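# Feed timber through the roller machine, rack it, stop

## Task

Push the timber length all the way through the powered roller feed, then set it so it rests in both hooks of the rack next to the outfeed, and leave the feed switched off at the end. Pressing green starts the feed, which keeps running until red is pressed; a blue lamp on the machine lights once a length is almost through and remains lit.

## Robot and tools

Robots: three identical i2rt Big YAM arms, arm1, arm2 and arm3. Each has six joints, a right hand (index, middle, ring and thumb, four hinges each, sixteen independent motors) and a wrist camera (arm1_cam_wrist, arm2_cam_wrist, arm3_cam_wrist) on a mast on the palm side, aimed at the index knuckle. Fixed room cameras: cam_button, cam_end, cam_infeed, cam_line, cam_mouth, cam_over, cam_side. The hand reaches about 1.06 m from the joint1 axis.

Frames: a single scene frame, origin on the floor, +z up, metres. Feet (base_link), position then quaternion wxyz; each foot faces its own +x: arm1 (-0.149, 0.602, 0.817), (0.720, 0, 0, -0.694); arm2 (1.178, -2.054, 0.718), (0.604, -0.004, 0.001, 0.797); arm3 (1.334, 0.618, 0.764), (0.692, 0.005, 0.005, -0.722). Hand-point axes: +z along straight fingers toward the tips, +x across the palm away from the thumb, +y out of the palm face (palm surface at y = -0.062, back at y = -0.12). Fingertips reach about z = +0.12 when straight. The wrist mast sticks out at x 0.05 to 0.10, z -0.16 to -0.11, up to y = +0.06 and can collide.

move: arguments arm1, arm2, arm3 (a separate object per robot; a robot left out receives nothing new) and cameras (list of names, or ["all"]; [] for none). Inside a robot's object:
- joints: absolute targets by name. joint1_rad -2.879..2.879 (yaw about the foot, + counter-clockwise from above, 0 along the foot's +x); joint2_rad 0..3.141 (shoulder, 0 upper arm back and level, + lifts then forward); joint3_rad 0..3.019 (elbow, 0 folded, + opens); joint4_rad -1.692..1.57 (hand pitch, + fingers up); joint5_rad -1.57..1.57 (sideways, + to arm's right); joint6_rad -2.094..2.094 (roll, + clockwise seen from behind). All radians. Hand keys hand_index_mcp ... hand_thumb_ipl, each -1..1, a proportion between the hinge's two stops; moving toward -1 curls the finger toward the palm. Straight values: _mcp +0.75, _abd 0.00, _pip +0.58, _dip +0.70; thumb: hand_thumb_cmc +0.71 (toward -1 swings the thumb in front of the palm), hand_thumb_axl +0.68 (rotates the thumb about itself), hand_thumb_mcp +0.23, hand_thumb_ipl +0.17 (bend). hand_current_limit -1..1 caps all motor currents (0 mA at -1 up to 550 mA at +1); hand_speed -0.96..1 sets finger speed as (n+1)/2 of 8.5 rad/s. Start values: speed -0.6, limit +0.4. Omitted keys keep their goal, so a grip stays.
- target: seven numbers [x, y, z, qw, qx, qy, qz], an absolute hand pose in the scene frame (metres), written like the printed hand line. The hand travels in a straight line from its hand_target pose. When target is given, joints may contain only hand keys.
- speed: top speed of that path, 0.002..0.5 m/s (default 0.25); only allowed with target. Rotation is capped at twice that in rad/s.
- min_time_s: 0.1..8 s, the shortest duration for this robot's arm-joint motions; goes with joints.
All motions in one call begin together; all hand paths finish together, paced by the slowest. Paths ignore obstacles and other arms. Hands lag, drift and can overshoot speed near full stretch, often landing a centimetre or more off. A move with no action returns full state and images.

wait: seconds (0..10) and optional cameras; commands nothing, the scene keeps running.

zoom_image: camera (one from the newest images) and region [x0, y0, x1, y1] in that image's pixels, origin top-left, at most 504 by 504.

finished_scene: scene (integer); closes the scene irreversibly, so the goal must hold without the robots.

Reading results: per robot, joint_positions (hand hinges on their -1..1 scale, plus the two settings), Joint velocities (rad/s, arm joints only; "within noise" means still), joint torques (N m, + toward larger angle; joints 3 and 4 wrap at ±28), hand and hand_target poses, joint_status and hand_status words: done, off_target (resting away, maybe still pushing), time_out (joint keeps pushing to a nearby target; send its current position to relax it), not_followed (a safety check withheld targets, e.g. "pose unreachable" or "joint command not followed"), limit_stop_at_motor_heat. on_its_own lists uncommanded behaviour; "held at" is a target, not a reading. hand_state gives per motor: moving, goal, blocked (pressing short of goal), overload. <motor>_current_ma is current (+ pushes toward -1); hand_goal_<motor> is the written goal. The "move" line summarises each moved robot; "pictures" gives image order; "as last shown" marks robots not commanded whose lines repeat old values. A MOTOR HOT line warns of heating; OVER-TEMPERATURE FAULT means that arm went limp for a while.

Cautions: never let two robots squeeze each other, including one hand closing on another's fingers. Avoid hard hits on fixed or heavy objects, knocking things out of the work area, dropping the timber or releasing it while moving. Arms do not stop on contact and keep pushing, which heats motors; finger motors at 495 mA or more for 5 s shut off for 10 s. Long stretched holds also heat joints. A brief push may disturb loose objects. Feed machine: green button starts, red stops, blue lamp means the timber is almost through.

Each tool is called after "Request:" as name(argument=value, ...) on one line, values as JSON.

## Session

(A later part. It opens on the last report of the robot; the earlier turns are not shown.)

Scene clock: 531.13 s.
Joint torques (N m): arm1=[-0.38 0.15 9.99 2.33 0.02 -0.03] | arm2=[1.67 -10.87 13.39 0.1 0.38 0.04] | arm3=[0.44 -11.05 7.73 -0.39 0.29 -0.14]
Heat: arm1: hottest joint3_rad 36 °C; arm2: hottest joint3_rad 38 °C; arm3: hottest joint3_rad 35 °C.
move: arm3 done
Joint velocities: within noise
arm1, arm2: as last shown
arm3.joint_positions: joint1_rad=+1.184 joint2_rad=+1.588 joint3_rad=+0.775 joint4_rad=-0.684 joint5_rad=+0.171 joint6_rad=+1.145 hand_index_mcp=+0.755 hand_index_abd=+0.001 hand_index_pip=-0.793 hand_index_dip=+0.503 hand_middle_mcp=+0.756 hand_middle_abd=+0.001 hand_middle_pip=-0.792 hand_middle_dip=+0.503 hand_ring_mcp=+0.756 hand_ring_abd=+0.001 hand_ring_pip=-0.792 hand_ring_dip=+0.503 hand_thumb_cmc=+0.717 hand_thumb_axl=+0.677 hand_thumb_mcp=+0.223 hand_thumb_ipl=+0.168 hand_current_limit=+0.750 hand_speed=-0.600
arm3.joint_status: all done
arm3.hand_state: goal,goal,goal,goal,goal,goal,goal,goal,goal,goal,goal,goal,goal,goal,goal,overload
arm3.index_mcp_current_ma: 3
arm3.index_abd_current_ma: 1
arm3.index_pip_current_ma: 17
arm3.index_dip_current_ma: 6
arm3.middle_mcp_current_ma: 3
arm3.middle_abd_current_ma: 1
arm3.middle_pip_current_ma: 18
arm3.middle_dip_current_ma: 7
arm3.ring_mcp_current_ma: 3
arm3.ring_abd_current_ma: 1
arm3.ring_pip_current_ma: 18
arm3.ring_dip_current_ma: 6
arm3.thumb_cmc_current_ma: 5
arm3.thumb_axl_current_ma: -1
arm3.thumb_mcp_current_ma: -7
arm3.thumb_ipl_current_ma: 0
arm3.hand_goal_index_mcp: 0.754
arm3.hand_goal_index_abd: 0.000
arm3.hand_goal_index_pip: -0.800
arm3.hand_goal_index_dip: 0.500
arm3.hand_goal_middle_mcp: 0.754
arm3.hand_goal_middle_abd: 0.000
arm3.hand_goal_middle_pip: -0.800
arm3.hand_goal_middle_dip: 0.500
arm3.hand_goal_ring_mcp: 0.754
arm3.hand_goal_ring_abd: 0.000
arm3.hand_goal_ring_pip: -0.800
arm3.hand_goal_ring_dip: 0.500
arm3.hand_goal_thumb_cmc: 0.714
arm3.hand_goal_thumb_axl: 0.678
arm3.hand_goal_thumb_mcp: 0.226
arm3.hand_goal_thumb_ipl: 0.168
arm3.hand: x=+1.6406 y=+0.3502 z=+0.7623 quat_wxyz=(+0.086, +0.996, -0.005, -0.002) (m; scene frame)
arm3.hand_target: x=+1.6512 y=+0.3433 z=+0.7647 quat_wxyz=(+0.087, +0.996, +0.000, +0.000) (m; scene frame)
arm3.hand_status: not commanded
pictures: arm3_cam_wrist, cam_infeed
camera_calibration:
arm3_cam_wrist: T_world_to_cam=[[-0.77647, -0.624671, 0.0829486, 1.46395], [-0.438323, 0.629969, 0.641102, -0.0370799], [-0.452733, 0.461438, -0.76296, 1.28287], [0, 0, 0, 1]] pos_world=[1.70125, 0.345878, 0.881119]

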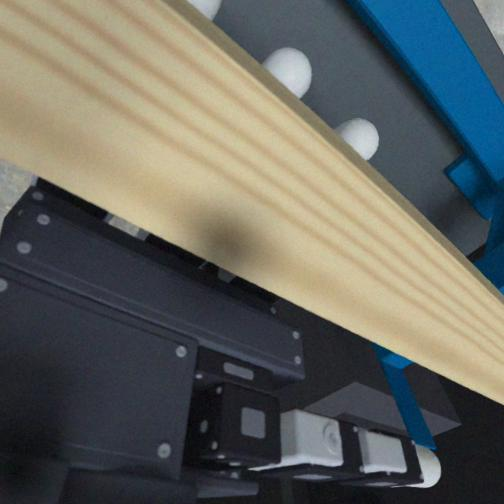

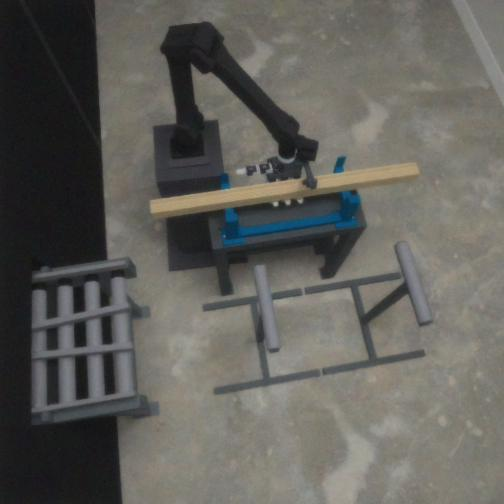

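Request:
move(arm3={"target": [1.651, 0.343, 0.83, 0.0872, 0.9962, 0, 0], "speed": 0.06}, cameras=["cam_infeed", "arm3_cam_wrist", "cam_line"])

Scene clock: 536.97 s.
Joint torques (N m): arm1=[-0.32 0.09 10.03 2.39 0.02 -0.04] | arm2=[1.61 -11.05 13.29 0.16 0.37 0.06] | arm3=[0.67 -15.85 9.83 -0.77 0.77 -0.06]
Heat: arm1: hottest joint3_rad 36 °C; arm2: hottest joint3_rad 38 °C; arm3: hottest joint3_rad 35 °C.
move: arm3 off_target
Joint velocities: within noise
arm1, arm2: as last shown
arm3.joint_positions: joint1_rad=+1.186 joint2_rad=+1.523 joint3_rad=+0.818 joint4_rad=-0.866 joint5_rad=+0.157 joint6_rad=+1.131 hand_index_mcp=+0.798 hand_index_abd=-0.007 hand_index_pip=-0.757 hand_index_dip=+0.513 hand_middle_mcp=+0.776 hand_middle_abd=+0.001 hand_middle_pip=-0.773 hand_middle_dip=+0.513 hand_ring_mcp=+0.763 hand_ring_abd=+0.001 hand_ring_pip=-0.788 hand_ring_dip=+0.504 hand_thumb_cmc=+0.716 hand_thumb_axl=+0.677 hand_thumb_mcp=+0.223 hand_thumb_ipl=+0.168 hand_current_limit=+0.750 hand_speed=-0.600
arm3.joint_status: not commanded
arm3.hand_state: blocked,goal,blocked,goal,blocked,goal,blocked,goal,goal,goal,goal,goal,goal,goal,goal,overload
arm3.index_mcp_current_ma: 156
arm3.index_abd_current_ma: -15
arm3.index_pip_current_ma: 143
arm3.index_dip_current_ma: 35
arm3.middle_mcp_current_ma: 70
arm3.middle_abd_current_ma: 1
arm3.middle_pip_current_ma: 82
arm3.middle_dip_current_ma: 35
arm3.ring_mcp_current_ma: 22
arm3.ring_abd_current_ma: 1
arm3.ring_pip_current_ma: 32
arm3.ring_dip_current_ma: 9
arm3.thumb_cmc_current_ma: 4
arm3.thumb_axl_current_ma: -1
arm3.thumb_mcp_current_ma: -7
arm3.thumb_ipl_current_ma: 0
arm3.hand_goal_index_mcp: 0.754
arm3.hand_goal_index_abd: 0.000
arm3.hand_goal_index_pip: -0.800
arm3.hand_goal_index_dip: 0.500
arm3.hand_goal_middle_mcp: 0.754
arm3.hand_goal_middle_abd: 0.000
arm3.hand_goal_middle_pip: -0.800
arm3.hand_goal_middle_dip: 0.500
arm3.hand_goal_ring_mcp: 0.754
arm3.hand_goal_ring_abd: 0.000
arm3.hand_goal_ring_pip: -0.800
arm3.hand_goal_ring_dip: 0.500
arm3.hand_goal_thumb_cmc: 0.714
arm3.hand_goal_thumb_axl: 0.678
arm3.hand_goal_thumb_mcp: 0.226
arm3.hand_goal_thumb_ipl: 0.168
arm3.hand: x=+1.6308 y=+0.3575 z=+0.7929 quat_wxyz=(+0.064, +0.997, +0.006, -0.033) (m; scene frame)
arm3.hand_target: x=+1.6530 y=+0.3429 z=+0.8293 quat_wxyz=(+0.089, +0.996, +0.004, +0.003) (m; scene frame)
arm3.hand_status: off_target (0.045 m and 4.7 deg from the pose sent, 0.069 m and 0.6 deg at the start)
pictures: arm3_cam_wrist, cam_infeed, cam_line
camera_calibration:
arm3_cam_wrist: T_world_to_cam=[[-0.759889, -0.641598, 0.104504, 1.42023], [-0.405347, 0.593353, 0.695432, -0.14933], [-0.508196, 0.486091, -0.710952, 1.33868], [0, 0, 0, 1]] pos_world=[1.699, 0.349099, 0.907168]

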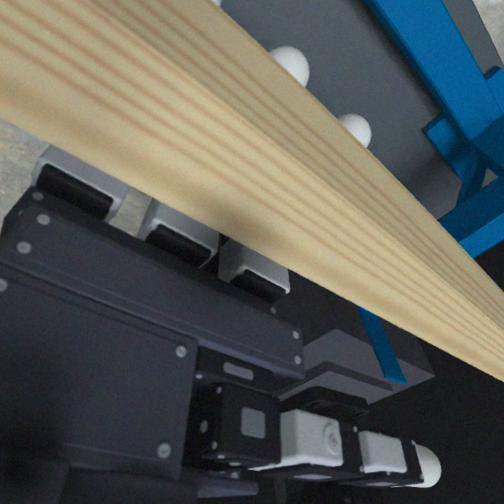

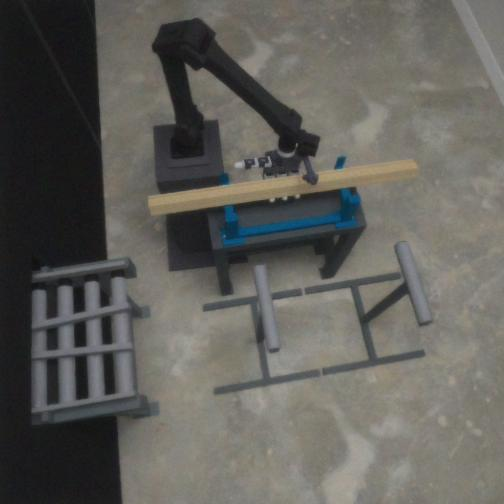

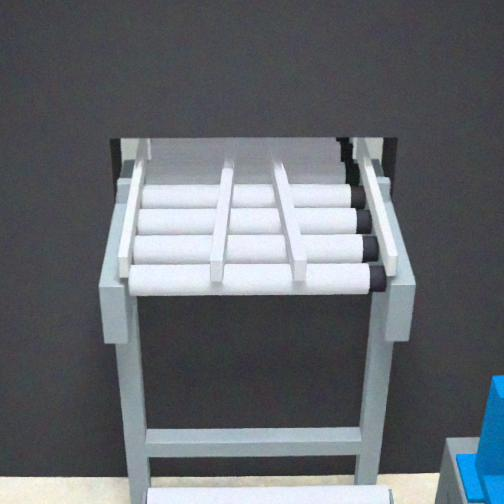

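Request:
move(arm3={"target": [1.656, 0.335, 0.90, 0.0872, 0.9962, 0, 0], "speed": 0.08}, cameras=["cam_infeed", "arm3_cam_wrist"])

Request:
zoom_image(camera="cam_infeed", region=[140, 60, 440, 260])

Scene clock: 563.43 s.
Joint torques (N m): arm1=[-0.5 0.03 9.96 2.37 0.02 -0.04] | arm2=[1.61 -10.99 13.33 0.09 0.38 0.03] | arm3=[0.67 -17.79 12.78 -0.72 0.79 -0.04]
Heat: arm1: hottest joint3_rad 36 °C; arm2: hottest joint3_rad 39 °C; arm3: hottest joint3_rad 35 °C.
move: arm3 off_target
Joint velocities: within noise
arm1, arm2: as last shown
arm3.joint_positions: joint1_rad=+1.175 joint2_rad=+1.460 joint3_rad=+0.906 joint4_rad=-1.093 joint5_rad=+0.157 joint6_rad=+1.126 hand_index_mcp=+0.786 hand_index_abd=-0.002 hand_index_pip=-0.771 hand_index_dip=+0.505 hand_middle_mcp=+0.784 hand_middle_abd=+0.001 hand_middle_pip=-0.766 hand_middle_dip=+0.513 hand_ring_mcp=+0.787 hand_ring_abd=+0.001 hand_ring_pip=-0.758 hand_ring_dip=+0.510 hand_thumb_cmc=+0.716 hand_thumb_axl=+0.677 hand_thumb_mcp=+0.223 hand_thumb_ipl=+0.168 hand_current_limit=+0.750 hand_speed=-0.600
arm3.joint_status: not commanded
arm3.hand_state: blocked,goal,blocked,goal,blocked,goal,blocked,goal,blocked,goal,blocked,goal,goal,goal,goal,overload
arm3.index_mcp_current_ma: 108
arm3.index_abd_current_ma: -4
arm3.index_pip_current_ma: 89
arm3.index_dip_current_ma: 10
arm3.middle_mcp_current_ma: 100
arm3.middle_abd_current_ma: 1
arm3.middle_pip_current_ma: 106
arm3.middle_dip_current_ma: 35
arm3.ring_mcp_current_ma: 113
arm3.ring_abd_current_ma: 1
arm3.ring_pip_current_ma: 137
arm3.ring_dip_current_ma: 26
arm3.thumb_cmc_current_ma: 4
arm3.thumb_axl_current_ma: -1
arm3.thumb_mcp_current_ma: -7
arm3.thumb_ipl_current_ma: 0
arm3.hand_goal_index_mcp: 0.754
arm3.hand_goal_index_abd: 0.000
arm3.hand_goal_index_pip: -0.800
arm3.hand_goal_index_dip: 0.500
arm3.hand_goal_middle_mcp: 0.754
arm3.hand_goal_middle_abd: 0.000
arm3.hand_goal_middle_pip: -0.800
arm3.hand_goal_middle_dip: 0.500
arm3.hand_goal_ring_mcp: 0.754
arm3.hand_goal_ring_abd: 0.000
arm3.hand_goal_ring_pip: -0.800
arm3.hand_goal_ring_dip: 0.500
arm3.hand_goal_thumb_cmc: 0.714
arm3.hand_goal_thumb_axl: 0.678
arm3.hand_goal_thumb_mcp: 0.226
arm3.hand_goal_thumb_ipl: 0.168
arm3.hand: x=+1.6217 y=+0.3566 z=+0.8416 quat_wxyz=(+0.047, +0.997, +0.006, -0.068) (m; scene frame)
arm3.hand_target: x=+1.6504 y=+0.3372 z=+0.8990 quat_wxyz=(+0.086, +0.996, +0.000, -0.004) (m; scene frame)
arm3.hand_status: off_target (0.071 m and 9.0 deg from the pose sent, 0.112 m and 4.7 deg at the start)
pictures: arm3_cam_wrist, cam_infeed
camera_calibration:
arm3_cam_wrist: T_world_to_cam=[[-0.7549, -0.64154, 0.136206, 1.37286], [-0.352844, 0.572348, 0.740216, -0.301675], [-0.552835, 0.510729, -0.658429, 1.38848], [0, 0, 0, 1]] pos_world=[1.69753, 0.344274, 0.950527]

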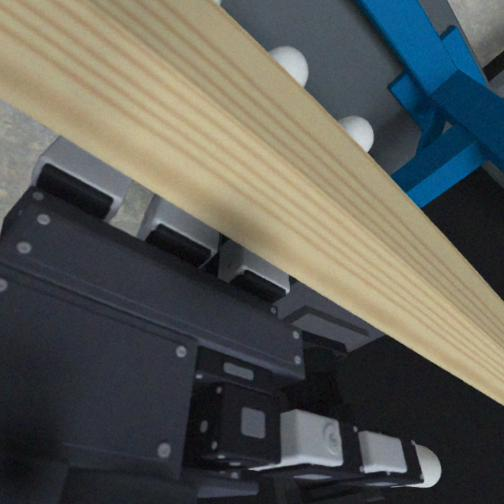

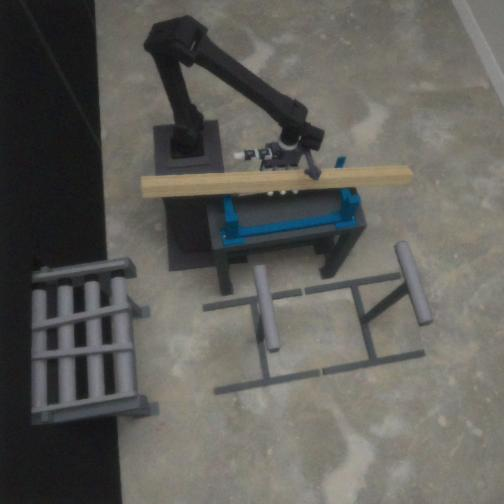

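Scaled by 1.680.

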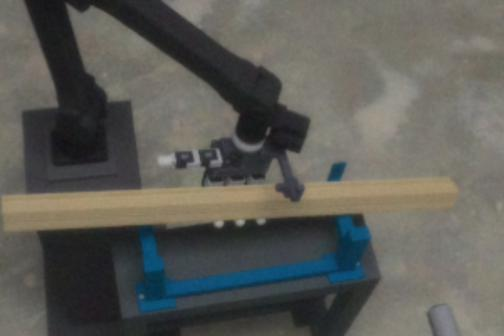

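Request:
move(arm3={"target": [1.665, 0.315, 0.985, 0.126, 0.990, -0.006, 0.064], "speed": 0.08}, cameras=["cam_infeed", "arm3_cam_wrist"])

Request:
zoom_image(camera="cam_infeed", region=[140, 60, 440, 260])

Scene clock: 621.03 s.
Joint torques (N m): arm1=[-0.21 0.09 10.03 2.37 0.02 -0.03] | arm2=[1.85 -10.81 13.31 0.05 0.36 0.05] | arm3=[0.26 -17.2 14.63 -0.05 1.03 -0.11]
Heat: arm1: hottest joint3_rad 36 °C; arm2: hottest joint3_rad 40 °C; arm3: hottest joint3_rad 40 °C.
move: arm3 off_target
Joint velocities: within noise
arm1: as last shown
arm2.joint_positions: joint1_rad=+0.328 joint2_rad=+1.515 joint3_rad=+1.451 joint4_rad=-1.517 joint5_rad=-0.002 joint6_rad=+1.384 hand_index_mcp=+0.749 hand_index_abd=-0.003 hand_index_pip=+0.573 hand_index_dip=+0.695 hand_middle_mcp=-0.180 hand_middle_abd=+0.000 hand_middle_pip=-0.595 hand_middle_dip=+0.203 hand_ring_mcp=-0.181 hand_ring_abd=+0.000 hand_ring_pip=-0.595 hand_ring_dip=+0.203 hand_thumb_cmc=+0.715 hand_thumb_axl=+0.677 hand_thumb_mcp=+0.223 hand_thumb_ipl=+0.168 hand_current_limit=+0.800 hand_speed=-0.600
arm2.joint_status: not commanded
arm2.hand_state: goal,goal,goal,goal,goal,goal,goal,goal,goal,goal,goal,goal,goal,goal,goal,goal
arm2.index_mcp_current_ma: -2
arm2.index_abd_current_ma: -1
arm2.index_pip_current_ma: -1
arm2.index_dip_current_ma: 0
arm2.middle_mcp_current_ma: 19
arm2.middle_abd_current_ma: 0
arm2.middle_pip_current_ma: 2
arm2.middle_dip_current_ma: 1
arm2.ring_mcp_current_ma: 19
arm2.ring_abd_current_ma: 0
arm2.ring_pip_current_ma: 2
arm2.ring_dip_current_ma: 1
arm2.thumb_cmc_current_ma: 0
arm2.thumb_axl_current_ma: 0
arm2.thumb_mcp_current_ma: -2
arm2.thumb_ipl_current_ma: 0
arm2.hand_goal_index_mcp: 0.754
arm2.hand_goal_index_abd: 0.000
arm2.hand_goal_index_pip: 0.576
arm2.hand_goal_index_dip: 0.696
arm2.hand_goal_middle_mcp: -0.200
arm2.hand_goal_middle_abd: 0.000
arm2.hand_goal_middle_pip: -0.600
arm2.hand_goal_middle_dip: 0.200
arm2.hand_goal_ring_mcp: -0.200
arm2.hand_goal_ring_abd: 0.000
arm2.hand_goal_ring_pip: -0.600
arm2.hand_goal_ring_dip: 0.200
arm2.hand_goal_thumb_cmc: 0.714
arm2.hand_goal_thumb_axl: 0.678
arm2.hand_goal_thumb_mcp: 0.226
arm2.hand_goal_thumb_ipl: 0.168
arm2.hand: x=+0.9994 y=-1.6391 z=+0.9548 quat_wxyz=(+0.008, +0.382, +0.924, -0.005) (m; scene frame)
arm2.hand_target: x=+0.9881 y=-1.6294 z=+0.9646 quat_wxyz=(+0.000, +0.381, +0.925, +0.001) (m; scene frame)
arm2.hand_status: not commanded
arm3.joint_positions: joint1_rad=+1.149 joint2_rad=+1.350 joint3_rad=+0.997 joint4_rad=-1.147 joint5_rad=+0.160 joint6_rad=+1.102 hand_index_mcp=+0.786 hand_index_abd=-0.002 hand_index_pip=-0.771 hand_index_dip=+0.505 hand_middle_mcp=+0.784 hand_middle_abd=+0.001 hand_middle_pip=-0.766 hand_middle_dip=+0.513 hand_ring_mcp=+0.787 hand_ring_abd=+0.001 hand_ring_pip=-0.758 hand_ring_dip=+0.510 hand_thumb_cmc=+0.716 hand_thumb_axl=+0.677 hand_thumb_mcp=+0.223 hand_thumb_ipl=+0.168 hand_current_limit=+0.750 hand_speed=-0.600
arm3.joint_status: not commanded
arm3.hand_state: blocked,goal,blocked,goal,blocked,goal,blocked,goal,blocked,goal,blocked,goal,goal,goal,goal,overload
arm3.index_mcp_current_ma: 108
arm3.index_abd_current_ma: -3
arm3.index_pip_current_ma: 89
arm3.index_dip_current_ma: 10
arm3.middle_mcp_current_ma: 101
arm3.middle_abd_current_ma: 1
arm3.middle_pip_current_ma: 107
arm3.middle_dip_current_ma: 35
arm3.ring_mcp_current_ma: 113
arm3.ring_abd_current_ma: 1
arm3.ring_pip_current_ma: 137
arm3.ring_dip_current_ma: 26
arm3.thumb_cmc_current_ma: 4
arm3.thumb_axl_current_ma: -1
arm3.thumb_mcp_current_ma: -7
arm3.thumb_ipl_current_ma: 0
arm3.hand_goal_index_mcp: 0.754
arm3.hand_goal_index_abd: 0.000
arm3.hand_goal_index_pip: -0.800
arm3.hand_goal_index_dip: 0.500
arm3.hand_goal_middle_mcp: 0.754
arm3.hand_goal_middle_abd: 0.000
arm3.hand_goal_middle_pip: -0.800
arm3.hand_goal_middle_dip: 0.500
arm3.hand_goal_ring_mcp: 0.754
arm3.hand_goal_ring_abd: 0.000
arm3.hand_goal_ring_pip: -0.800
arm3.hand_goal_ring_dip: 0.500
arm3.hand_goal_thumb_cmc: 0.714
arm3.hand_goal_thumb_axl: 0.678
arm3.hand_goal_thumb_mcp: 0.226
arm3.hand_goal_thumb_ipl: 0.168
arm3.hand: x=+1.6391 y=+0.3359 z=+0.9133 quat_wxyz=(+0.080, +0.997, -0.001, -0.004) (m; scene frame)
arm3.hand_target: x=+1.6607 y=+0.3172 z=+0.9836 quat_wxyz=(+0.127, +0.990, -0.006, +0.064) (m; scene frame)
arm3.hand_status: off_target (0.079 m and 9.5 deg from the pose sent, 0.156 m and 17.7 deg at the start)
pictures: arm3_cam_wrist, cam_infeed
camera_calibration:
arm3_cam_wrist: T_world_to_cam=[[-0.771072, -0.631663, 0.0803124, 1.4372], [-0.439534, 0.619265, 0.650631, -0.128662], [-0.460714, 0.466383, -0.755135, 1.40826], [0, 0, 0, 1]] pos_world=[1.70044, 0.330712, 1.03171]

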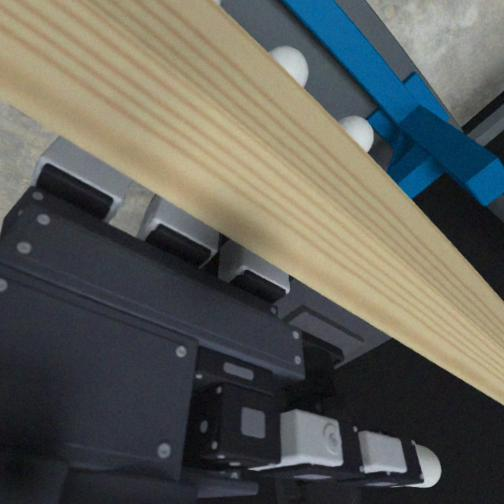

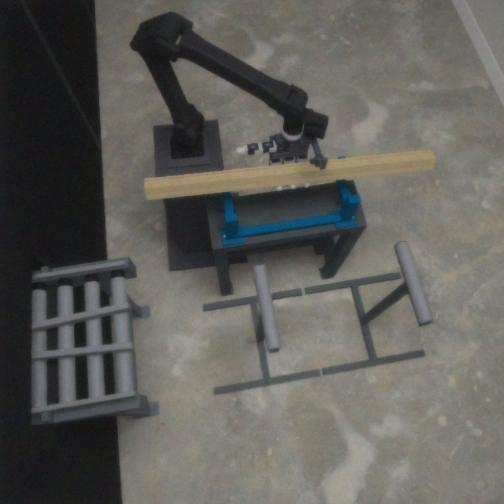

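Scaled by 1.680.

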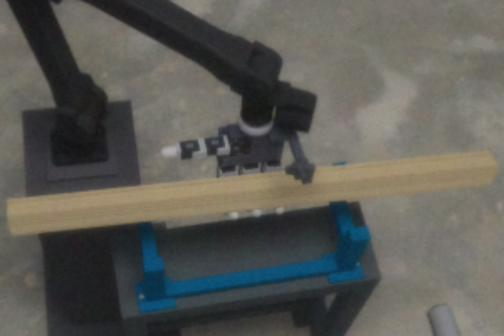

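Request:
move(arm3={"target": [1.5, 0.13, 0.985, 0.150, 0.988, -0.003, 0.03], "speed": 0.1}, cameras=["cam_infeed"])

Request:
move(arm3={"target": [1.365, -0.071, 0.985, 0.169, 0.9856, 0, 0], "speed": 0.1}, cameras=["cam_infeed", "cam_line", "cam_mouth", "arm3_cam_wrist"])

Scene clock: 655.10 s.
Joint torques (N m): arm1=[-0.32 0.03 9.98 2.33 0.02 -0.03] | arm2=[1.9 -10.93 13.34 0.12 0.36 0.06] | arm3=[0.73 -14.8 15.68 1.65 0.32 -0.11]
Heat: arm1: hottest joint3_rad 36 °C; arm2: hottest joint3_rad 40 °C; arm3: hottest joint3_rad 42 °C.
move: arm3 off_target
Joint velocities: within noise
arm1, arm2: as last shown
arm3.joint_positions: joint1_rad=+0.522 joint2_rad=+1.341 joint3_rad=+0.999 joint4_rad=-1.100 joint5_rad=+0.080 joint6_rad=+0.484 hand_index_mcp=+0.786 hand_index_abd=-0.001 hand_index_pip=-0.771 hand_index_dip=+0.505 hand_middle_mcp=+0.787 hand_middle_abd=+0.001 hand_middle_pip=-0.766 hand_middle_dip=+0.511 hand_ring_mcp=+0.788 hand_ring_abd=+0.001 hand_ring_pip=-0.758 hand_ring_dip=+0.510 hand_thumb_cmc=+0.716 hand_thumb_axl=+0.677 hand_thumb_mcp=+0.223 hand_thumb_ipl=+0.168 hand_current_limit=+0.750 hand_speed=-0.600
arm3.joint_status: not commanded
arm3.hand_state: blocked,goal,blocked,goal,blocked,goal,blocked,goal,blocked,goal,blocked,goal,goal,goal,goal,overload
arm3.index_mcp_current_ma: 108
arm3.index_abd_current_ma: -1
arm3.index_pip_current_ma: 89
arm3.index_dip_current_ma: 12
arm3.middle_mcp_current_ma: 109
arm3.middle_abd_current_ma: 1
arm3.middle_pip_current_ma: 107
arm3.middle_dip_current_ma: 29
arm3.ring_mcp_current_ma: 115
arm3.ring_abd_current_ma: 1
arm3.ring_pip_current_ma: 139
arm3.ring_dip_current_ma: 26
arm3.thumb_cmc_current_ma: 3
arm3.thumb_axl_current_ma: -1
arm3.thumb_mcp_current_ma: -7
arm3.thumb_ipl_current_ma: 0
arm3.hand_goal_index_mcp: 0.754
arm3.hand_goal_index_abd: 0.000
arm3.hand_goal_index_pip: -0.800
arm3.hand_goal_index_dip: 0.500
arm3.hand_goal_middle_mcp: 0.754
arm3.hand_goal_middle_abd: 0.000
arm3.hand_goal_middle_pip: -0.800
arm3.hand_goal_middle_dip: 0.500
arm3.hand_goal_ring_mcp: 0.754
arm3.hand_goal_ring_abd: 0.000
arm3.hand_goal_ring_pip: -0.800
arm3.hand_goal_ring_dip: 0.500
arm3.hand_goal_thumb_cmc: 0.714
arm3.hand_goal_thumb_axl: 0.678
arm3.hand_goal_thumb_mcp: 0.226
arm3.hand_goal_thumb_ipl: 0.168
arm3.hand: x=+1.4788 y=+0.1760 z=+0.9124 quat_wxyz=(+0.068, +0.998, -0.005, -0.005) (m; scene frame)
arm3.hand_target: x=+1.4970 y=+0.1391 z=+0.9854 quat_wxyz=(+0.148, +0.988, -0.004, +0.033) (m; scene frame)
arm3.hand_status: off_target (0.088 m and 10.3 deg from the pose sent, 0.259 m and 9.0 deg at the start)
pictures: cam_infeed

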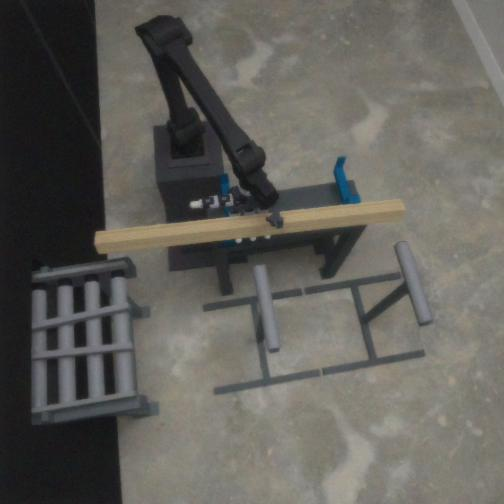

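Scene clock: 658.60 s.
Joint torques (N m): arm1=[-0.38 0.03 9.99 2.39 0.02 -0.04] | arm2=[1.61 -11.05 13.33 0.13 0.38 0.06] | arm3=[0.56 -22.3 15.05 1.87 0.03 -0.11]
Heat: arm1: hottest joint3_rad 36 °C; arm2: hottest joint3_rad 40 °C; arm3: hottest joint3_rad 43 °C.
move: arm3 off_target
Joint velocities: within noise
arm1.joint_positions: joint1_rad=+0.679 joint2_rad=+0.616 joint3_rad=+1.460 joint4_rad=-1.289 joint5_rad=-0.058 joint6_rad=+1.211 hand_index_mcp=+0.754 hand_index_abd=+0.001 hand_index_pip=+0.577 hand_index_dip=+0.696 hand_middle_mcp=+0.754 hand_middle_abd=+0.001 hand_middle_pip=+0.577 hand_middle_dip=+0.696 hand_ring_mcp=+0.754 hand_ring_abd=+0.001 hand_ring_pip=+0.577 hand_ring_dip=+0.696 hand_thumb_cmc=+0.714 hand_thumb_axl=+0.677 hand_thumb_mcp=+0.226 hand_thumb_ipl=+0.168 hand_current_limit=+0.400 hand_speed=-0.600
arm1.joint_status: not commanded
arm1.hand_state: goal,goal,goal,goal,goal,goal,goal,goal,goal,goal,goal,goal,goal,goal,goal,goal
arm1.index_mcp_current_ma: 0
arm1.index_abd_current_ma: 0
arm1.index_pip_current_ma: 0
arm1.index_dip_current_ma: 0
arm1.middle_mcp_current_ma: 0
arm1.middle_abd_current_ma: 0
arm1.middle_pip_current_ma: 0
arm1.middle_dip_current_ma: 0
arm1.ring_mcp_current_ma: 0
arm1.ring_abd_current_ma: 0
arm1.ring_pip_current_ma: 0
arm1.ring_dip_current_ma: 0
arm1.thumb_cmc_current_ma: 0
arm1.thumb_axl_current_ma: 0
arm1.thumb_mcp_current_ma: 0
arm1.thumb_ipl_current_ma: 0
arm1.hand_goal_index_mcp: 0.754
arm1.hand_goal_index_abd: 0.000
arm1.hand_goal_index_pip: 0.576
arm1.hand_goal_index_dip: 0.696
arm1.hand_goal_middle_mcp: 0.754
arm1.hand_goal_middle_abd: 0.000
arm1.hand_goal_middle_pip: 0.576
arm1.hand_goal_middle_dip: 0.696
arm1.hand_goal_ring_mcp: 0.754
arm1.hand_goal_ring_abd: 0.000
arm1.hand_goal_ring_pip: 0.576
arm1.hand_goal_ring_dip: 0.696
arm1.hand_goal_thumb_cmc: 0.714
arm1.hand_goal_thumb_axl: 0.678
arm1.hand_goal_thumb_mcp: 0.226
arm1.hand_goal_thumb_ipl: 0.168
arm1.hand: x=-0.0515 y=+0.3715 z=+1.4064 quat_wxyz=(+0.284, +0.824, -0.192, +0.452) (m; scene frame)
arm1.hand_target: x=-0.0540 y=+0.3745 z=+1.4194 quat_wxyz=(+0.291, +0.816, -0.189, +0.462) (m; scene frame)
arm1.hand_status: not commanded
arm2: as last shown
arm3.joint_positions: joint1_rad=+0.147 joint2_rad=+1.723 joint3_rad=+1.325 joint4_rad=-1.009 joint5_rad=+0.033 joint6_rad=+0.106 hand_index_mcp=+0.786 hand_index_abd=+0.000 hand_index_pip=-0.771 hand_index_dip=+0.506 hand_middle_mcp=+0.787 hand_middle_abd=+0.001 hand_middle_pip=-0.766 hand_middle_dip=+0.511 hand_ring_mcp=+0.788 hand_ring_abd=+0.001 hand_ring_pip=-0.758 hand_ring_dip=+0.510 hand_thumb_cmc=+0.716 hand_thumb_axl=+0.677 hand_thumb_mcp=+0.223 hand_thumb_ipl=+0.168 hand_current_limit=+0.750 hand_speed=-0.600
arm3.joint_status: not commanded
arm3.hand_state: blocked,goal,blocked,goal,blocked,goal,blocked,goal,blocked,goal,blocked,goal,goal,goal,goal,overload
arm3.index_mcp_current_ma: 107
arm3.index_abd_current_ma: -1
arm3.index_pip_current_ma: 89
arm3.index_dip_current_ma: 14
arm3.middle_mcp_current_ma: 112
arm3.middle_abd_current_ma: 1
arm3.middle_pip_current_ma: 107
arm3.middle_dip_current_ma: 28
arm3.ring_mcp_current_ma: 115
arm3.ring_abd_current_ma: 1
arm3.ring_pip_current_ma: 139
arm3.ring_dip_current_ma: 26
arm3.thumb_cmc_current_ma: 3
arm3.thumb_axl_current_ma: -1
arm3.thumb_mcp_current_ma: -7
arm3.thumb_ipl_current_ma: 0
arm3.hand_goal_index_mcp: 0.754
arm3.hand_goal_index_abd: 0.000
arm3.hand_goal_index_pip: -0.800
arm3.hand_goal_index_dip: 0.500
arm3.hand_goal_middle_mcp: 0.754
arm3.hand_goal_middle_abd: 0.000
arm3.hand_goal_middle_pip: -0.800
arm3.hand_goal_middle_dip: 0.500
arm3.hand_goal_ring_mcp: 0.754
arm3.hand_goal_ring_abd: 0.000
arm3.hand_goal_ring_pip: -0.800
arm3.hand_goal_ring_dip: 0.500
arm3.hand_goal_thumb_cmc: 0.714
arm3.hand_goal_thumb_axl: 0.678
arm3.hand_goal_thumb_mcp: 0.226
arm3.hand_goal_thumb_ipl: 0.168
arm3.hand: x=+1.3611 y=-0.0044 z=+0.8720 quat_wxyz=(+0.076, +0.997, -0.002, -0.007) (m; scene frame)
arm3.hand_target: x=+1.3643 y=-0.0454 z=+0.9600 quat_wxyz=(+0.169, +0.986, +0.001, +0.002) (m; scene frame)
arm3.hand_status: off_target (0.131 m and 10.8 deg from the pose sent, 0.281 m and 11.6 deg at the start; pose on its path clipped on 55 of 105 steps)
pictures: arm3_cam_wrist, cam_infeed, cam_line, cam_mouth
camera_calibration:
arm3_cam_wrist: T_world_to_cam=[[-0.772879, -0.629494, 0.0799665, 1.01403], [-0.433365, 0.61568, 0.658129, -0.0281852], [-0.463522, 0.474, -0.748647, 1.4058], [0, 0, 0, 1]] pos_world=[1.42313, -0.0106723, 0.98991]

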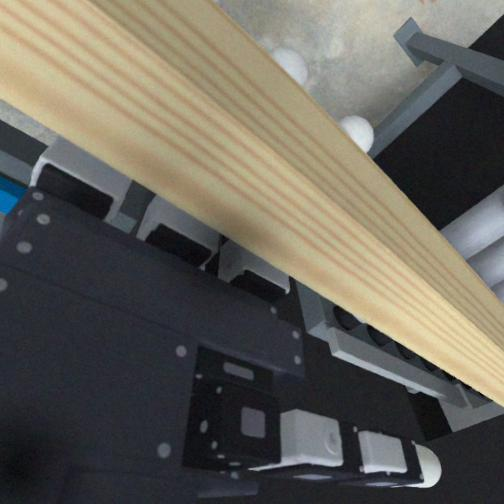

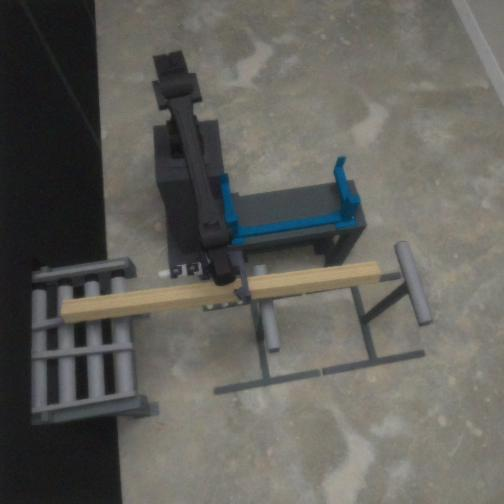

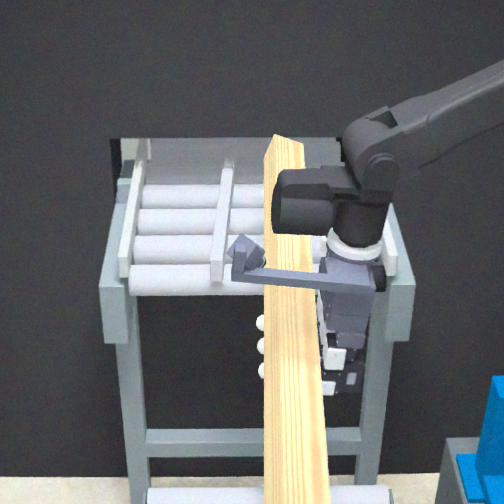

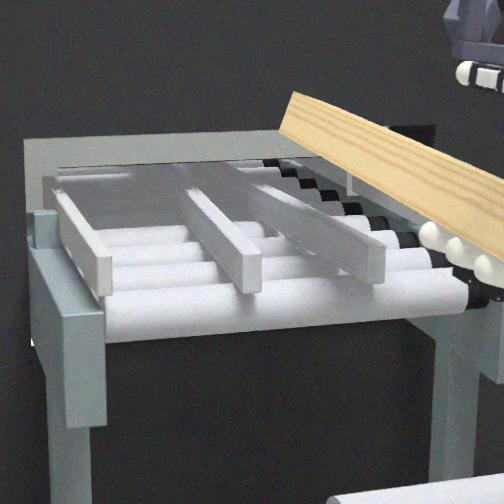

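Request:
move(arm3={"target": [1.368, -0.085, 0.925, 0.169, 0.9856, 0, 0], "speed": 0.06}, cameras=["cam_infeed", "cam_line", "cam_mouth"])

Scene clock: 674.17 s.
Joint torques (N m): arm1=[-0.44 -0.03 10 2.33 0 -0.05] | arm2=[1.55 -11.11 13.31 0.14 0.38 0.04] | arm3=[0.56 -23.65 14.28 1.85 0.23 -0.11]
Heat: arm1: hottest joint3_rad 36 °C; arm2: hottest joint3_rad 40 °C; arm3: hottest joint3_rad 48 °C.
move: arm3 off_target
Joint velocities: within noise
arm1, arm2: as last shown
arm3.joint_positions: joint1_rad=+0.147 joint2_rad=+1.816 joint3_rad=+1.333 joint4_rad=-0.920 joint5_rad=+0.034 joint6_rad=+0.106 hand_index_mcp=+0.786 hand_index_abd=+0.000 hand_index_pip=-0.771 hand_index_dip=+0.506 hand_middle_mcp=+0.787 hand_middle_abd=+0.001 hand_middle_pip=-0.766 hand_middle_dip=+0.511 hand_ring_mcp=+0.788 hand_ring_abd=+0.001 hand_ring_pip=-0.758 hand_ring_dip=+0.510 hand_thumb_cmc=+0.716 hand_thumb_axl=+0.677 hand_thumb_mcp=+0.223 hand_thumb_ipl=+0.168 hand_current_limit=+0.750 hand_speed=-0.600
arm3.joint_status: not commanded
arm3.hand_state: blocked,goal,blocked,goal,blocked,goal,blocked,goal,blocked,goal,blocked,goal,goal,goal,goal,overload
arm3.index_mcp_current_ma: 107
arm3.index_abd_current_ma: -1
arm3.index_pip_current_ma: 89
arm3.index_dip_current_ma: 14
arm3.middle_mcp_current_ma: 112
arm3.middle_abd_current_ma: 1
arm3.middle_pip_current_ma: 107
arm3.middle_dip_current_ma: 28
arm3.ring_mcp_current_ma: 115
arm3.ring_abd_current_ma: 1
arm3.ring_pip_current_ma: 139
arm3.ring_dip_current_ma: 26
arm3.thumb_cmc_current_ma: 3
arm3.thumb_axl_current_ma: -1
arm3.thumb_mcp_current_ma: -7
arm3.thumb_ipl_current_ma: 0
arm3.hand_goal_index_mcp: 0.754
arm3.hand_goal_index_abd: 0.000
arm3.hand_goal_index_pip: -0.800
arm3.hand_goal_index_dip: 0.500
arm3.hand_goal_middle_mcp: 0.754
arm3.hand_goal_middle_abd: 0.000
arm3.hand_goal_middle_pip: -0.800
arm3.hand_goal_middle_dip: 0.500
arm3.hand_goal_ring_mcp: 0.754
arm3.hand_goal_ring_abd: 0.000
arm3.hand_goal_ring_pip: -0.800
arm3.hand_goal_ring_dip: 0.500
arm3.hand_goal_thumb_cmc: 0.714
arm3.hand_goal_thumb_axl: 0.678
arm3.hand_goal_thumb_mcp: 0.226
arm3.hand_goal_thumb_ipl: 0.168
arm3.hand: x=+1.3630 y=-0.0238 z=+0.8293 quat_wxyz=(+0.078, +0.997, -0.002, -0.008) (m; scene frame)
arm3.hand_target: x=+1.3664 y=-0.0683 z=+0.9158 quat_wxyz=(+0.169, +0.986, +0.000, -0.001) (m; scene frame)
arm3.hand_status: off_target (0.114 m and 10.6 deg from the pose sent, 0.097 m and 10.8 deg at the start; pose on its path clipped on 27 of 45 steps)
pictures: cam_infeed, cam_line, cam_mouth

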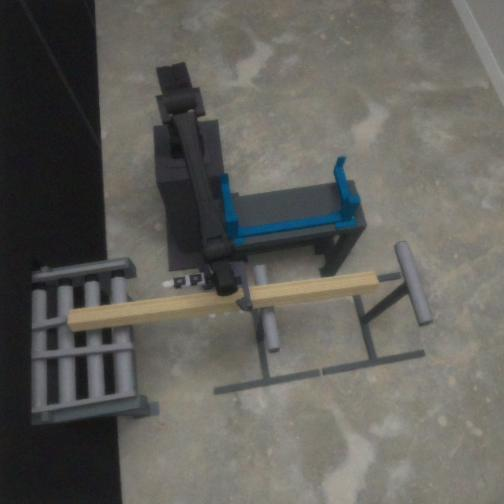

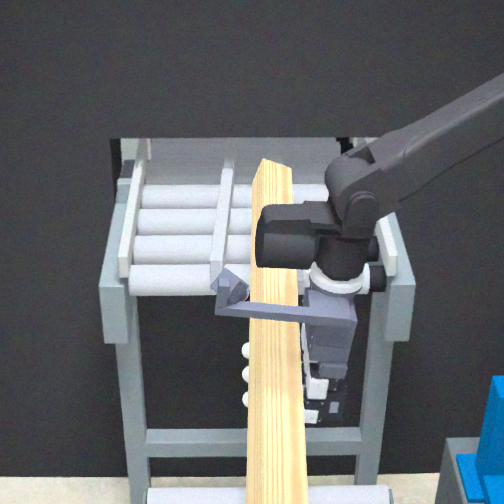

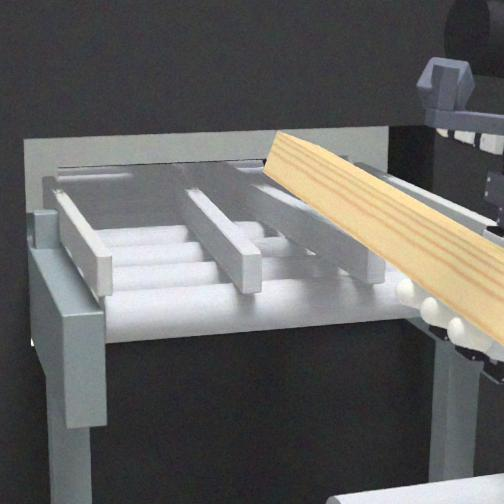

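Request:
move(arm3={"target": [1.367, -0.098, 0.880, 0.169, 0.9856, 0, 0], "speed": 0.06}, cameras=["cam_infeed", "cam_line", "cam_mouth"])

Scene clock: 683.80 s.
Joint torques (N m): arm1=[-0.21 0.09 10.04 2.35 0.02 -0.03] | arm2=[1.67 -11.11 13.27 0.14 0.37 0.07] | arm3=[0.38 -24.35 13.61 1.89 0.15 -0.12]
Heat: arm1: hottest joint3_rad 36 °C; arm2: hottest joint3_rad 40 °C; arm3: hottest joint3_rad 46 °C.
move: arm3 off_target
Joint velocities: within noise
arm1, arm2: as last shown
arm3.joint_positions: joint1_rad=+0.147 joint2_rad=+1.896 joint3_rad=+1.333 joint4_rad=-0.837 joint5_rad=+0.036 joint6_rad=+0.105 hand_index_mcp=+0.786 hand_index_abd=+0.000 hand_index_pip=-0.771 hand_index_dip=+0.506 hand_middle_mcp=+0.787 hand_middle_abd=+0.001 hand_middle_pip=-0.766 hand_middle_dip=+0.511 hand_ring_mcp=+0.788 hand_ring_abd=+0.001 hand_ring_pip=-0.758 hand_ring_dip=+0.510 hand_thumb_cmc=+0.716 hand_thumb_axl=+0.677 hand_thumb_mcp=+0.223 hand_thumb_ipl=+0.168 hand_current_limit=+0.750 hand_speed=-0.600
arm3.joint_status: not commanded
arm3.hand_state: blocked,goal,blocked,goal,blocked,goal,blocked,goal,blocked,goal,blocked,goal,goal,goal,goal,overload
arm3.index_mcp_current_ma: 107
arm3.index_abd_current_ma: -1
arm3.index_pip_current_ma: 89
arm3.index_dip_current_ma: 14
arm3.middle_mcp_current_ma: 112
arm3.middle_abd_current_ma: 1
arm3.middle_pip_current_ma: 107
arm3.middle_dip_current_ma: 28
arm3.ring_mcp_current_ma: 115
arm3.ring_abd_current_ma: 1
arm3.ring_pip_current_ma: 139
arm3.ring_dip_current_ma: 26
arm3.thumb_cmc_current_ma: 3
arm3.thumb_axl_current_ma: -1
arm3.thumb_mcp_current_ma: -7
arm3.thumb_ipl_current_ma: 0
arm3.hand_goal_index_mcp: 0.754
arm3.hand_goal_index_abd: 0.000
arm3.hand_goal_index_pip: -0.800
arm3.hand_goal_index_dip: 0.500
arm3.hand_goal_middle_mcp: 0.754
arm3.hand_goal_middle_abd: 0.000
arm3.hand_goal_middle_pip: -0.800
arm3.hand_goal_middle_dip: 0.500
arm3.hand_goal_ring_mcp: 0.754
arm3.hand_goal_ring_abd: 0.000
arm3.hand_goal_ring_pip: -0.800
arm3.hand_goal_ring_dip: 0.500
arm3.hand_goal_thumb_cmc: 0.714
arm3.hand_goal_thumb_axl: 0.678
arm3.hand_goal_thumb_mcp: 0.226
arm3.hand_goal_thumb_ipl: 0.168
arm3.hand: x=+1.3642 y=-0.0362 z=+0.7894 quat_wxyz=(+0.079, +0.997, -0.002, -0.009) (m; scene frame)
arm3.hand_target: x=+1.3657 y=-0.0836 z=+0.8746 quat_wxyz=(+0.169, +0.986, +0.000, -0.001) (m; scene frame)
arm3.hand_status: off_target (0.110 m and 10.4 deg from the pose sent, 0.090 m and 10.6 deg at the start; pose on its path clipped on 23 of 43 steps)
pictures: cam_infeed, cam_line, cam_mouth

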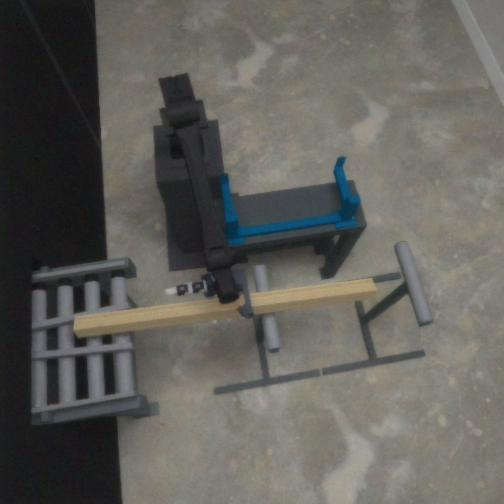

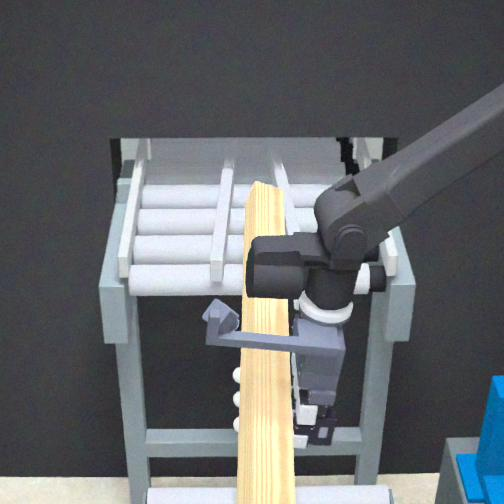

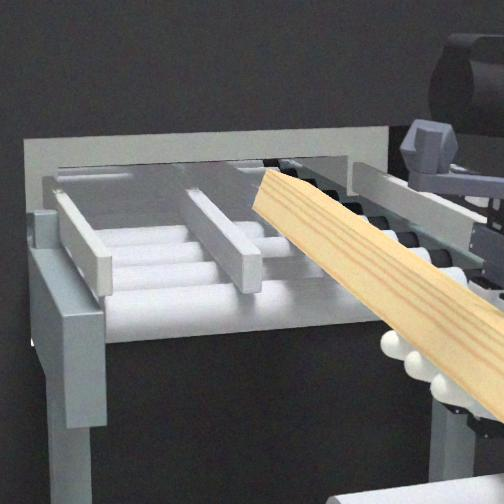

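Request:
move(arm3={"target": [1.367, -0.101, 0.868, 0.169, 0.9856, 0, 0], "speed": 0.06}, cameras=["cam_line", "cam_mouth"])

Scene clock: 691.33 s.
Joint torques (N m): arm1=[-0.44 0.15 10 2.4 0.02 -0.03] | arm2=[1.85 -11.11 13.34 0.12 0.36 0.05] | arm3=[0.21 -24.35 13.7 1.92 0.12 -0.12]
Heat: arm1: hottest joint3_rad 36 °C; arm2: hottest joint3_rad 41 °C; arm3: hottest joint3_rad 46 °C.
move: arm3 off_target
Joint velocities: within noise
arm1, arm2: as last shown
arm3.joint_positions: joint1_rad=+0.147 joint2_rad=+1.914 joint3_rad=+1.339 joint4_rad=-0.825 joint5_rad=+0.036 joint6_rad=+0.103 hand_index_mcp=+0.786 hand_index_abd=+0.000 hand_index_pip=-0.771 hand_index_dip=+0.506 hand_middle_mcp=+0.787 hand_middle_abd=+0.001 hand_middle_pip=-0.766 hand_middle_dip=+0.511 hand_ring_mcp=+0.788 hand_ring_abd=+0.001 hand_ring_pip=-0.758 hand_ring_dip=+0.510 hand_thumb_cmc=+0.716 hand_thumb_axl=+0.677 hand_thumb_mcp=+0.223 hand_thumb_ipl=+0.168 hand_current_limit=+0.750 hand_speed=-0.600
arm3.joint_status: not commanded
arm3.hand_state: blocked,goal,blocked,goal,blocked,goal,blocked,goal,blocked,goal,blocked,goal,goal,goal,goal,overload
arm3.index_mcp_current_ma: 107
arm3.index_abd_current_ma: -1
arm3.index_pip_current_ma: 89
arm3.index_dip_current_ma: 14
arm3.middle_mcp_current_ma: 112
arm3.middle_abd_current_ma: 1
arm3.middle_pip_current_ma: 107
arm3.middle_dip_current_ma: 28
arm3.ring_mcp_current_ma: 115
arm3.ring_abd_current_ma: 1
arm3.ring_pip_current_ma: 139
arm3.ring_dip_current_ma: 26
arm3.thumb_cmc_current_ma: 3
arm3.thumb_axl_current_ma: -1
arm3.thumb_mcp_current_ma: -7
arm3.thumb_ipl_current_ma: 0
arm3.hand_goal_index_mcp: 0.754
arm3.hand_goal_index_abd: 0.000
arm3.hand_goal_index_pip: -0.800
arm3.hand_goal_index_dip: 0.500
arm3.hand_goal_middle_mcp: 0.754
arm3.hand_goal_middle_abd: 0.000
arm3.hand_goal_middle_pip: -0.800
arm3.hand_goal_middle_dip: 0.500
arm3.hand_goal_ring_mcp: 0.754
arm3.hand_goal_ring_abd: 0.000
arm3.hand_goal_ring_pip: -0.800
arm3.hand_goal_ring_dip: 0.500
arm3.hand_goal_thumb_cmc: 0.714
arm3.hand_goal_thumb_axl: 0.678
arm3.hand_goal_thumb_mcp: 0.226
arm3.hand_goal_thumb_ipl: 0.168
arm3.hand: x=+1.3647 y=-0.0397 z=+0.7819 quat_wxyz=(+0.079, +0.997, -0.001, -0.009) (m; scene frame)
arm3.hand_target: x=+1.3659 y=-0.0888 z=+0.8662 quat_wxyz=(+0.169, +0.986, +0.000, -0.001) (m; scene frame)
arm3.hand_status: off_target (0.106 m and 10.4 deg from the pose sent, 0.102 m and 10.4 deg at the start; pose on its path clipped on 25 of 35 steps)
pictures: cam_line, cam_mouth

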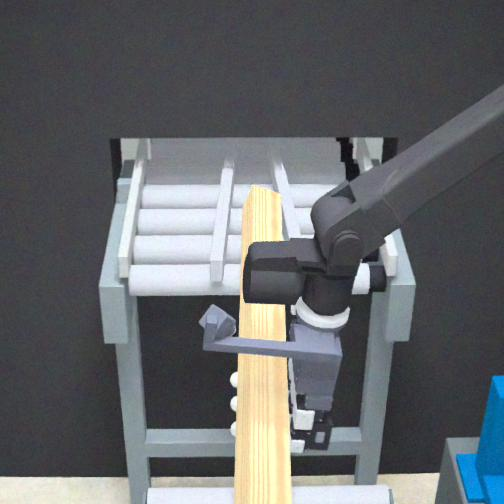

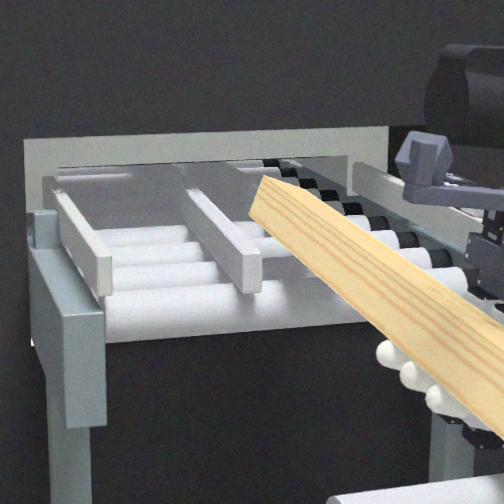

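Request:
move(arm3={"target": [1.366, -0.105, 0.850, 0.169, 0.9856, 0, 0], "speed": 0.05}, cameras=["cam_line", "cam_mouth"])

Request:
zoom_image(camera="cam_line", region=[160, 120, 360, 320])

Scene clock: 703.13 s.
Joint torques (N m): arm1=[-0.38 0.09 10 2.3 0.03 -0.04] | arm2=[1.96 -10.93 13.31 0.01 0.37 0.07] | arm3=[0.15 -24.64 13.38 1.84 0.13 -0.12]
Heat: arm1: hottest joint3_rad 36 °C; arm2: hottest joint3_rad 41 °C; arm3: hottest joint3_rad 46 °C.
move: arm3 off_target
Joint velocities: within noise
arm1, arm2: as last shown
arm3.joint_positions: joint1_rad=+0.147 joint2_rad=+1.948 joint3_rad=+1.344 joint4_rad=-0.791 joint5_rad=+0.034 joint6_rad=+0.102 hand_index_mcp=+0.786 hand_index_abd=+0.000 hand_index_pip=-0.770 hand_index_dip=+0.506 hand_middle_mcp=+0.787 hand_middle_abd=+0.001 hand_middle_pip=-0.766 hand_middle_dip=+0.511 hand_ring_mcp=+0.788 hand_ring_abd=+0.001 hand_ring_pip=-0.758 hand_ring_dip=+0.510 hand_thumb_cmc=+0.716 hand_thumb_axl=+0.677 hand_thumb_mcp=+0.223 hand_thumb_ipl=+0.168 hand_current_limit=+0.750 hand_speed=-0.600
arm3.joint_status: not commanded
arm3.hand_state: blocked,goal,blocked,goal,blocked,goal,blocked,goal,blocked,goal,blocked,goal,goal,goal,goal,overload
arm3.index_mcp_current_ma: 107
arm3.index_abd_current_ma: -1
arm3.index_pip_current_ma: 93
arm3.index_dip_current_ma: 15
arm3.middle_mcp_current_ma: 113
arm3.middle_abd_current_ma: 1
arm3.middle_pip_current_ma: 107
arm3.middle_dip_current_ma: 28
arm3.ring_mcp_current_ma: 116
arm3.ring_abd_current_ma: 1
arm3.ring_pip_current_ma: 137
arm3.ring_dip_current_ma: 26
arm3.thumb_cmc_current_ma: 3
arm3.thumb_axl_current_ma: -1
arm3.thumb_mcp_current_ma: -7
arm3.thumb_ipl_current_ma: 0
arm3.hand_goal_index_mcp: 0.754
arm3.hand_goal_index_abd: 0.000
arm3.hand_goal_index_pip: -0.800
arm3.hand_goal_index_dip: 0.500
arm3.hand_goal_middle_mcp: 0.754
arm3.hand_goal_middle_abd: 0.000
arm3.hand_goal_middle_pip: -0.800
arm3.hand_goal_middle_dip: 0.500
arm3.hand_goal_ring_mcp: 0.754
arm3.hand_goal_ring_abd: 0.000
arm3.hand_goal_ring_pip: -0.800
arm3.hand_goal_ring_dip: 0.500
arm3.hand_goal_thumb_cmc: 0.714
arm3.hand_goal_thumb_axl: 0.678
arm3.hand_goal_thumb_mcp: 0.226
arm3.hand_goal_thumb_ipl: 0.168
arm3.hand: x=+1.3658 y=-0.0455 z=+0.7665 quat_wxyz=(+0.081, +0.997, +0.000, -0.008) (m; scene frame)
arm3.hand_target: x=+1.3664 y=-0.0950 z=+0.8506 quat_wxyz=(+0.170, +0.985, +0.001, -0.001) (m; scene frame)
arm3.hand_status: off_target (0.103 m and 10.2 deg from the pose sent, 0.094 m and 10.4 deg at the start; pose on its path clipped on 19 of 37 steps)
pictures: cam_line, cam_mouth

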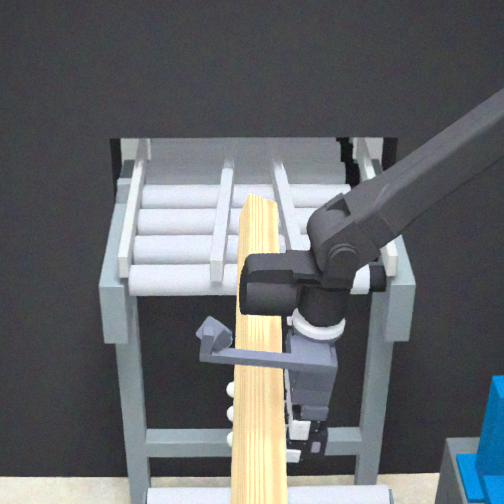

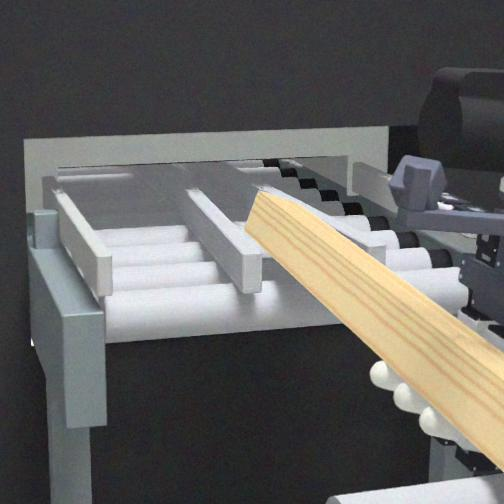

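Scaled by 2.520.

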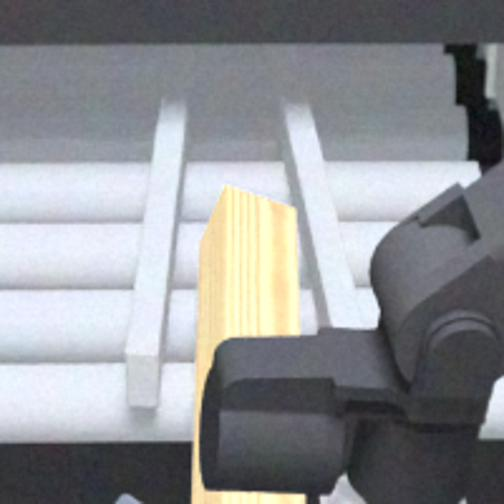

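Request:
move(arm3={"target": [1.366, -0.100, 0.810, 0.169, 0.9856, 0, 0], "speed": 0.05}, cameras=["cam_line", "cam_mouth"])

Request:
zoom_image(camera="cam_line", region=[160, 120, 360, 320])

Scene clock: 712.90 s.
Joint torques (N m): arm1=[-0.44 0.15 9.92 2.37 0.03 -0.04] | arm2=[2.08 -10.93 13.34 0.09 0.38 0.04] | arm3=[0.03 -21.77 10.92 2.67 0.14 -0.11]
Heat: arm1: hottest joint3_rad 36 °C; arm2: hottest joint3_rad 41 °C; arm3: hottest joint3_rad 46 °C.
move: arm3 off_target
Joint velocities: within noise
arm1, arm2: as last shown
arm3.joint_positions: joint1_rad=+0.147 joint2_rad=+1.962 joint3_rad=+1.344 joint4_rad=-0.724 joint5_rad=+0.034 joint6_rad=+0.108 hand_index_mcp=+0.787 hand_index_abd=+0.000 hand_index_pip=-0.769 hand_index_dip=+0.508 hand_middle_mcp=+0.787 hand_middle_abd=+0.001 hand_middle_pip=-0.768 hand_middle_dip=+0.511 hand_ring_mcp=+0.788 hand_ring_abd=+0.001 hand_ring_pip=-0.767 hand_ring_dip=+0.509 hand_thumb_cmc=+0.716 hand_thumb_axl=+0.677 hand_thumb_mcp=+0.223 hand_thumb_ipl=+0.168 hand_current_limit=+0.750 hand_speed=-0.600
arm3.joint_status: not commanded
arm3.hand_state: blocked,goal,blocked,goal,blocked,goal,blocked,goal,blocked,goal,blocked,goal,goal,goal,goal,overload
arm3.index_mcp_current_ma: 110
arm3.index_abd_current_ma: -1
arm3.index_pip_current_ma: 96
arm3.index_dip_current_ma: 18
arm3.middle_mcp_current_ma: 112
arm3.middle_abd_current_ma: 1
arm3.middle_pip_current_ma: 98
arm3.middle_dip_current_ma: 27
arm3.ring_mcp_current_ma: 114
arm3.ring_abd_current_ma: 1
arm3.ring_pip_current_ma: 102
arm3.ring_dip_current_ma: 22
arm3.thumb_cmc_current_ma: 3
arm3.thumb_axl_current_ma: -1
arm3.thumb_mcp_current_ma: -7
arm3.thumb_ipl_current_ma: 0
arm3.hand_goal_index_mcp: 0.754
arm3.hand_goal_index_abd: 0.000
arm3.hand_goal_index_pip: -0.800
arm3.hand_goal_index_dip: 0.500
arm3.hand_goal_middle_mcp: 0.754
arm3.hand_goal_middle_abd: 0.000
arm3.hand_goal_middle_pip: -0.800
arm3.hand_goal_middle_dip: 0.500
arm3.hand_goal_ring_mcp: 0.754
arm3.hand_goal_ring_abd: 0.000
arm3.hand_goal_ring_pip: -0.800
arm3.hand_goal_ring_dip: 0.500
arm3.hand_goal_thumb_cmc: 0.714
arm3.hand_goal_thumb_axl: 0.678
arm3.hand_goal_thumb_mcp: 0.226
arm3.hand_goal_thumb_ipl: 0.168
arm3.hand: x=+1.3667 y=-0.0588 z=+0.7661 quat_wxyz=(+0.108, +0.994, -0.004, -0.005) (m; scene frame)
arm3.hand_target: x=+1.3657 y=-0.0957 z=+0.8116 quat_wxyz=(+0.169, +0.986, -0.003, -0.001) (m; scene frame)
arm3.hand_status: off_target (0.060 m and 7.1 deg from the pose sent, 0.070 m and 10.2 deg at the start)
pictures: cam_line, cam_mouth

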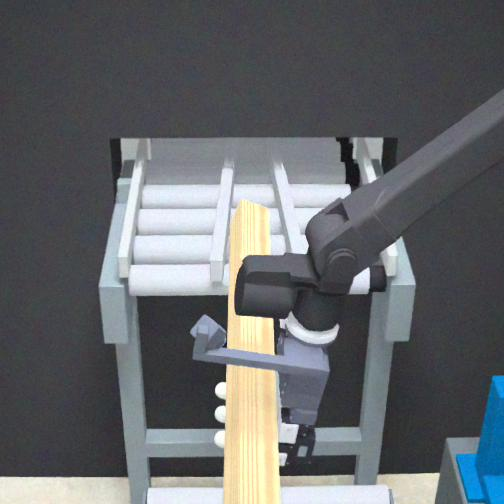

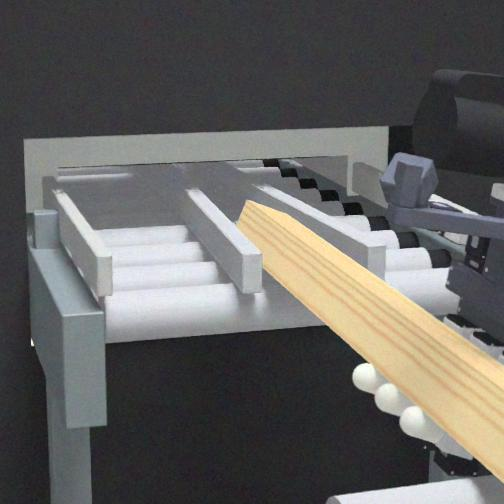

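Scaled by 2.520.

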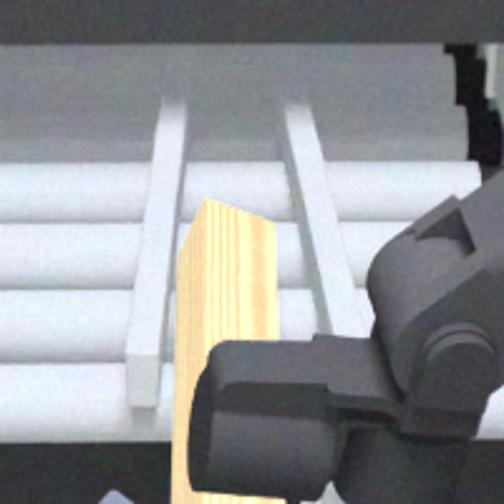

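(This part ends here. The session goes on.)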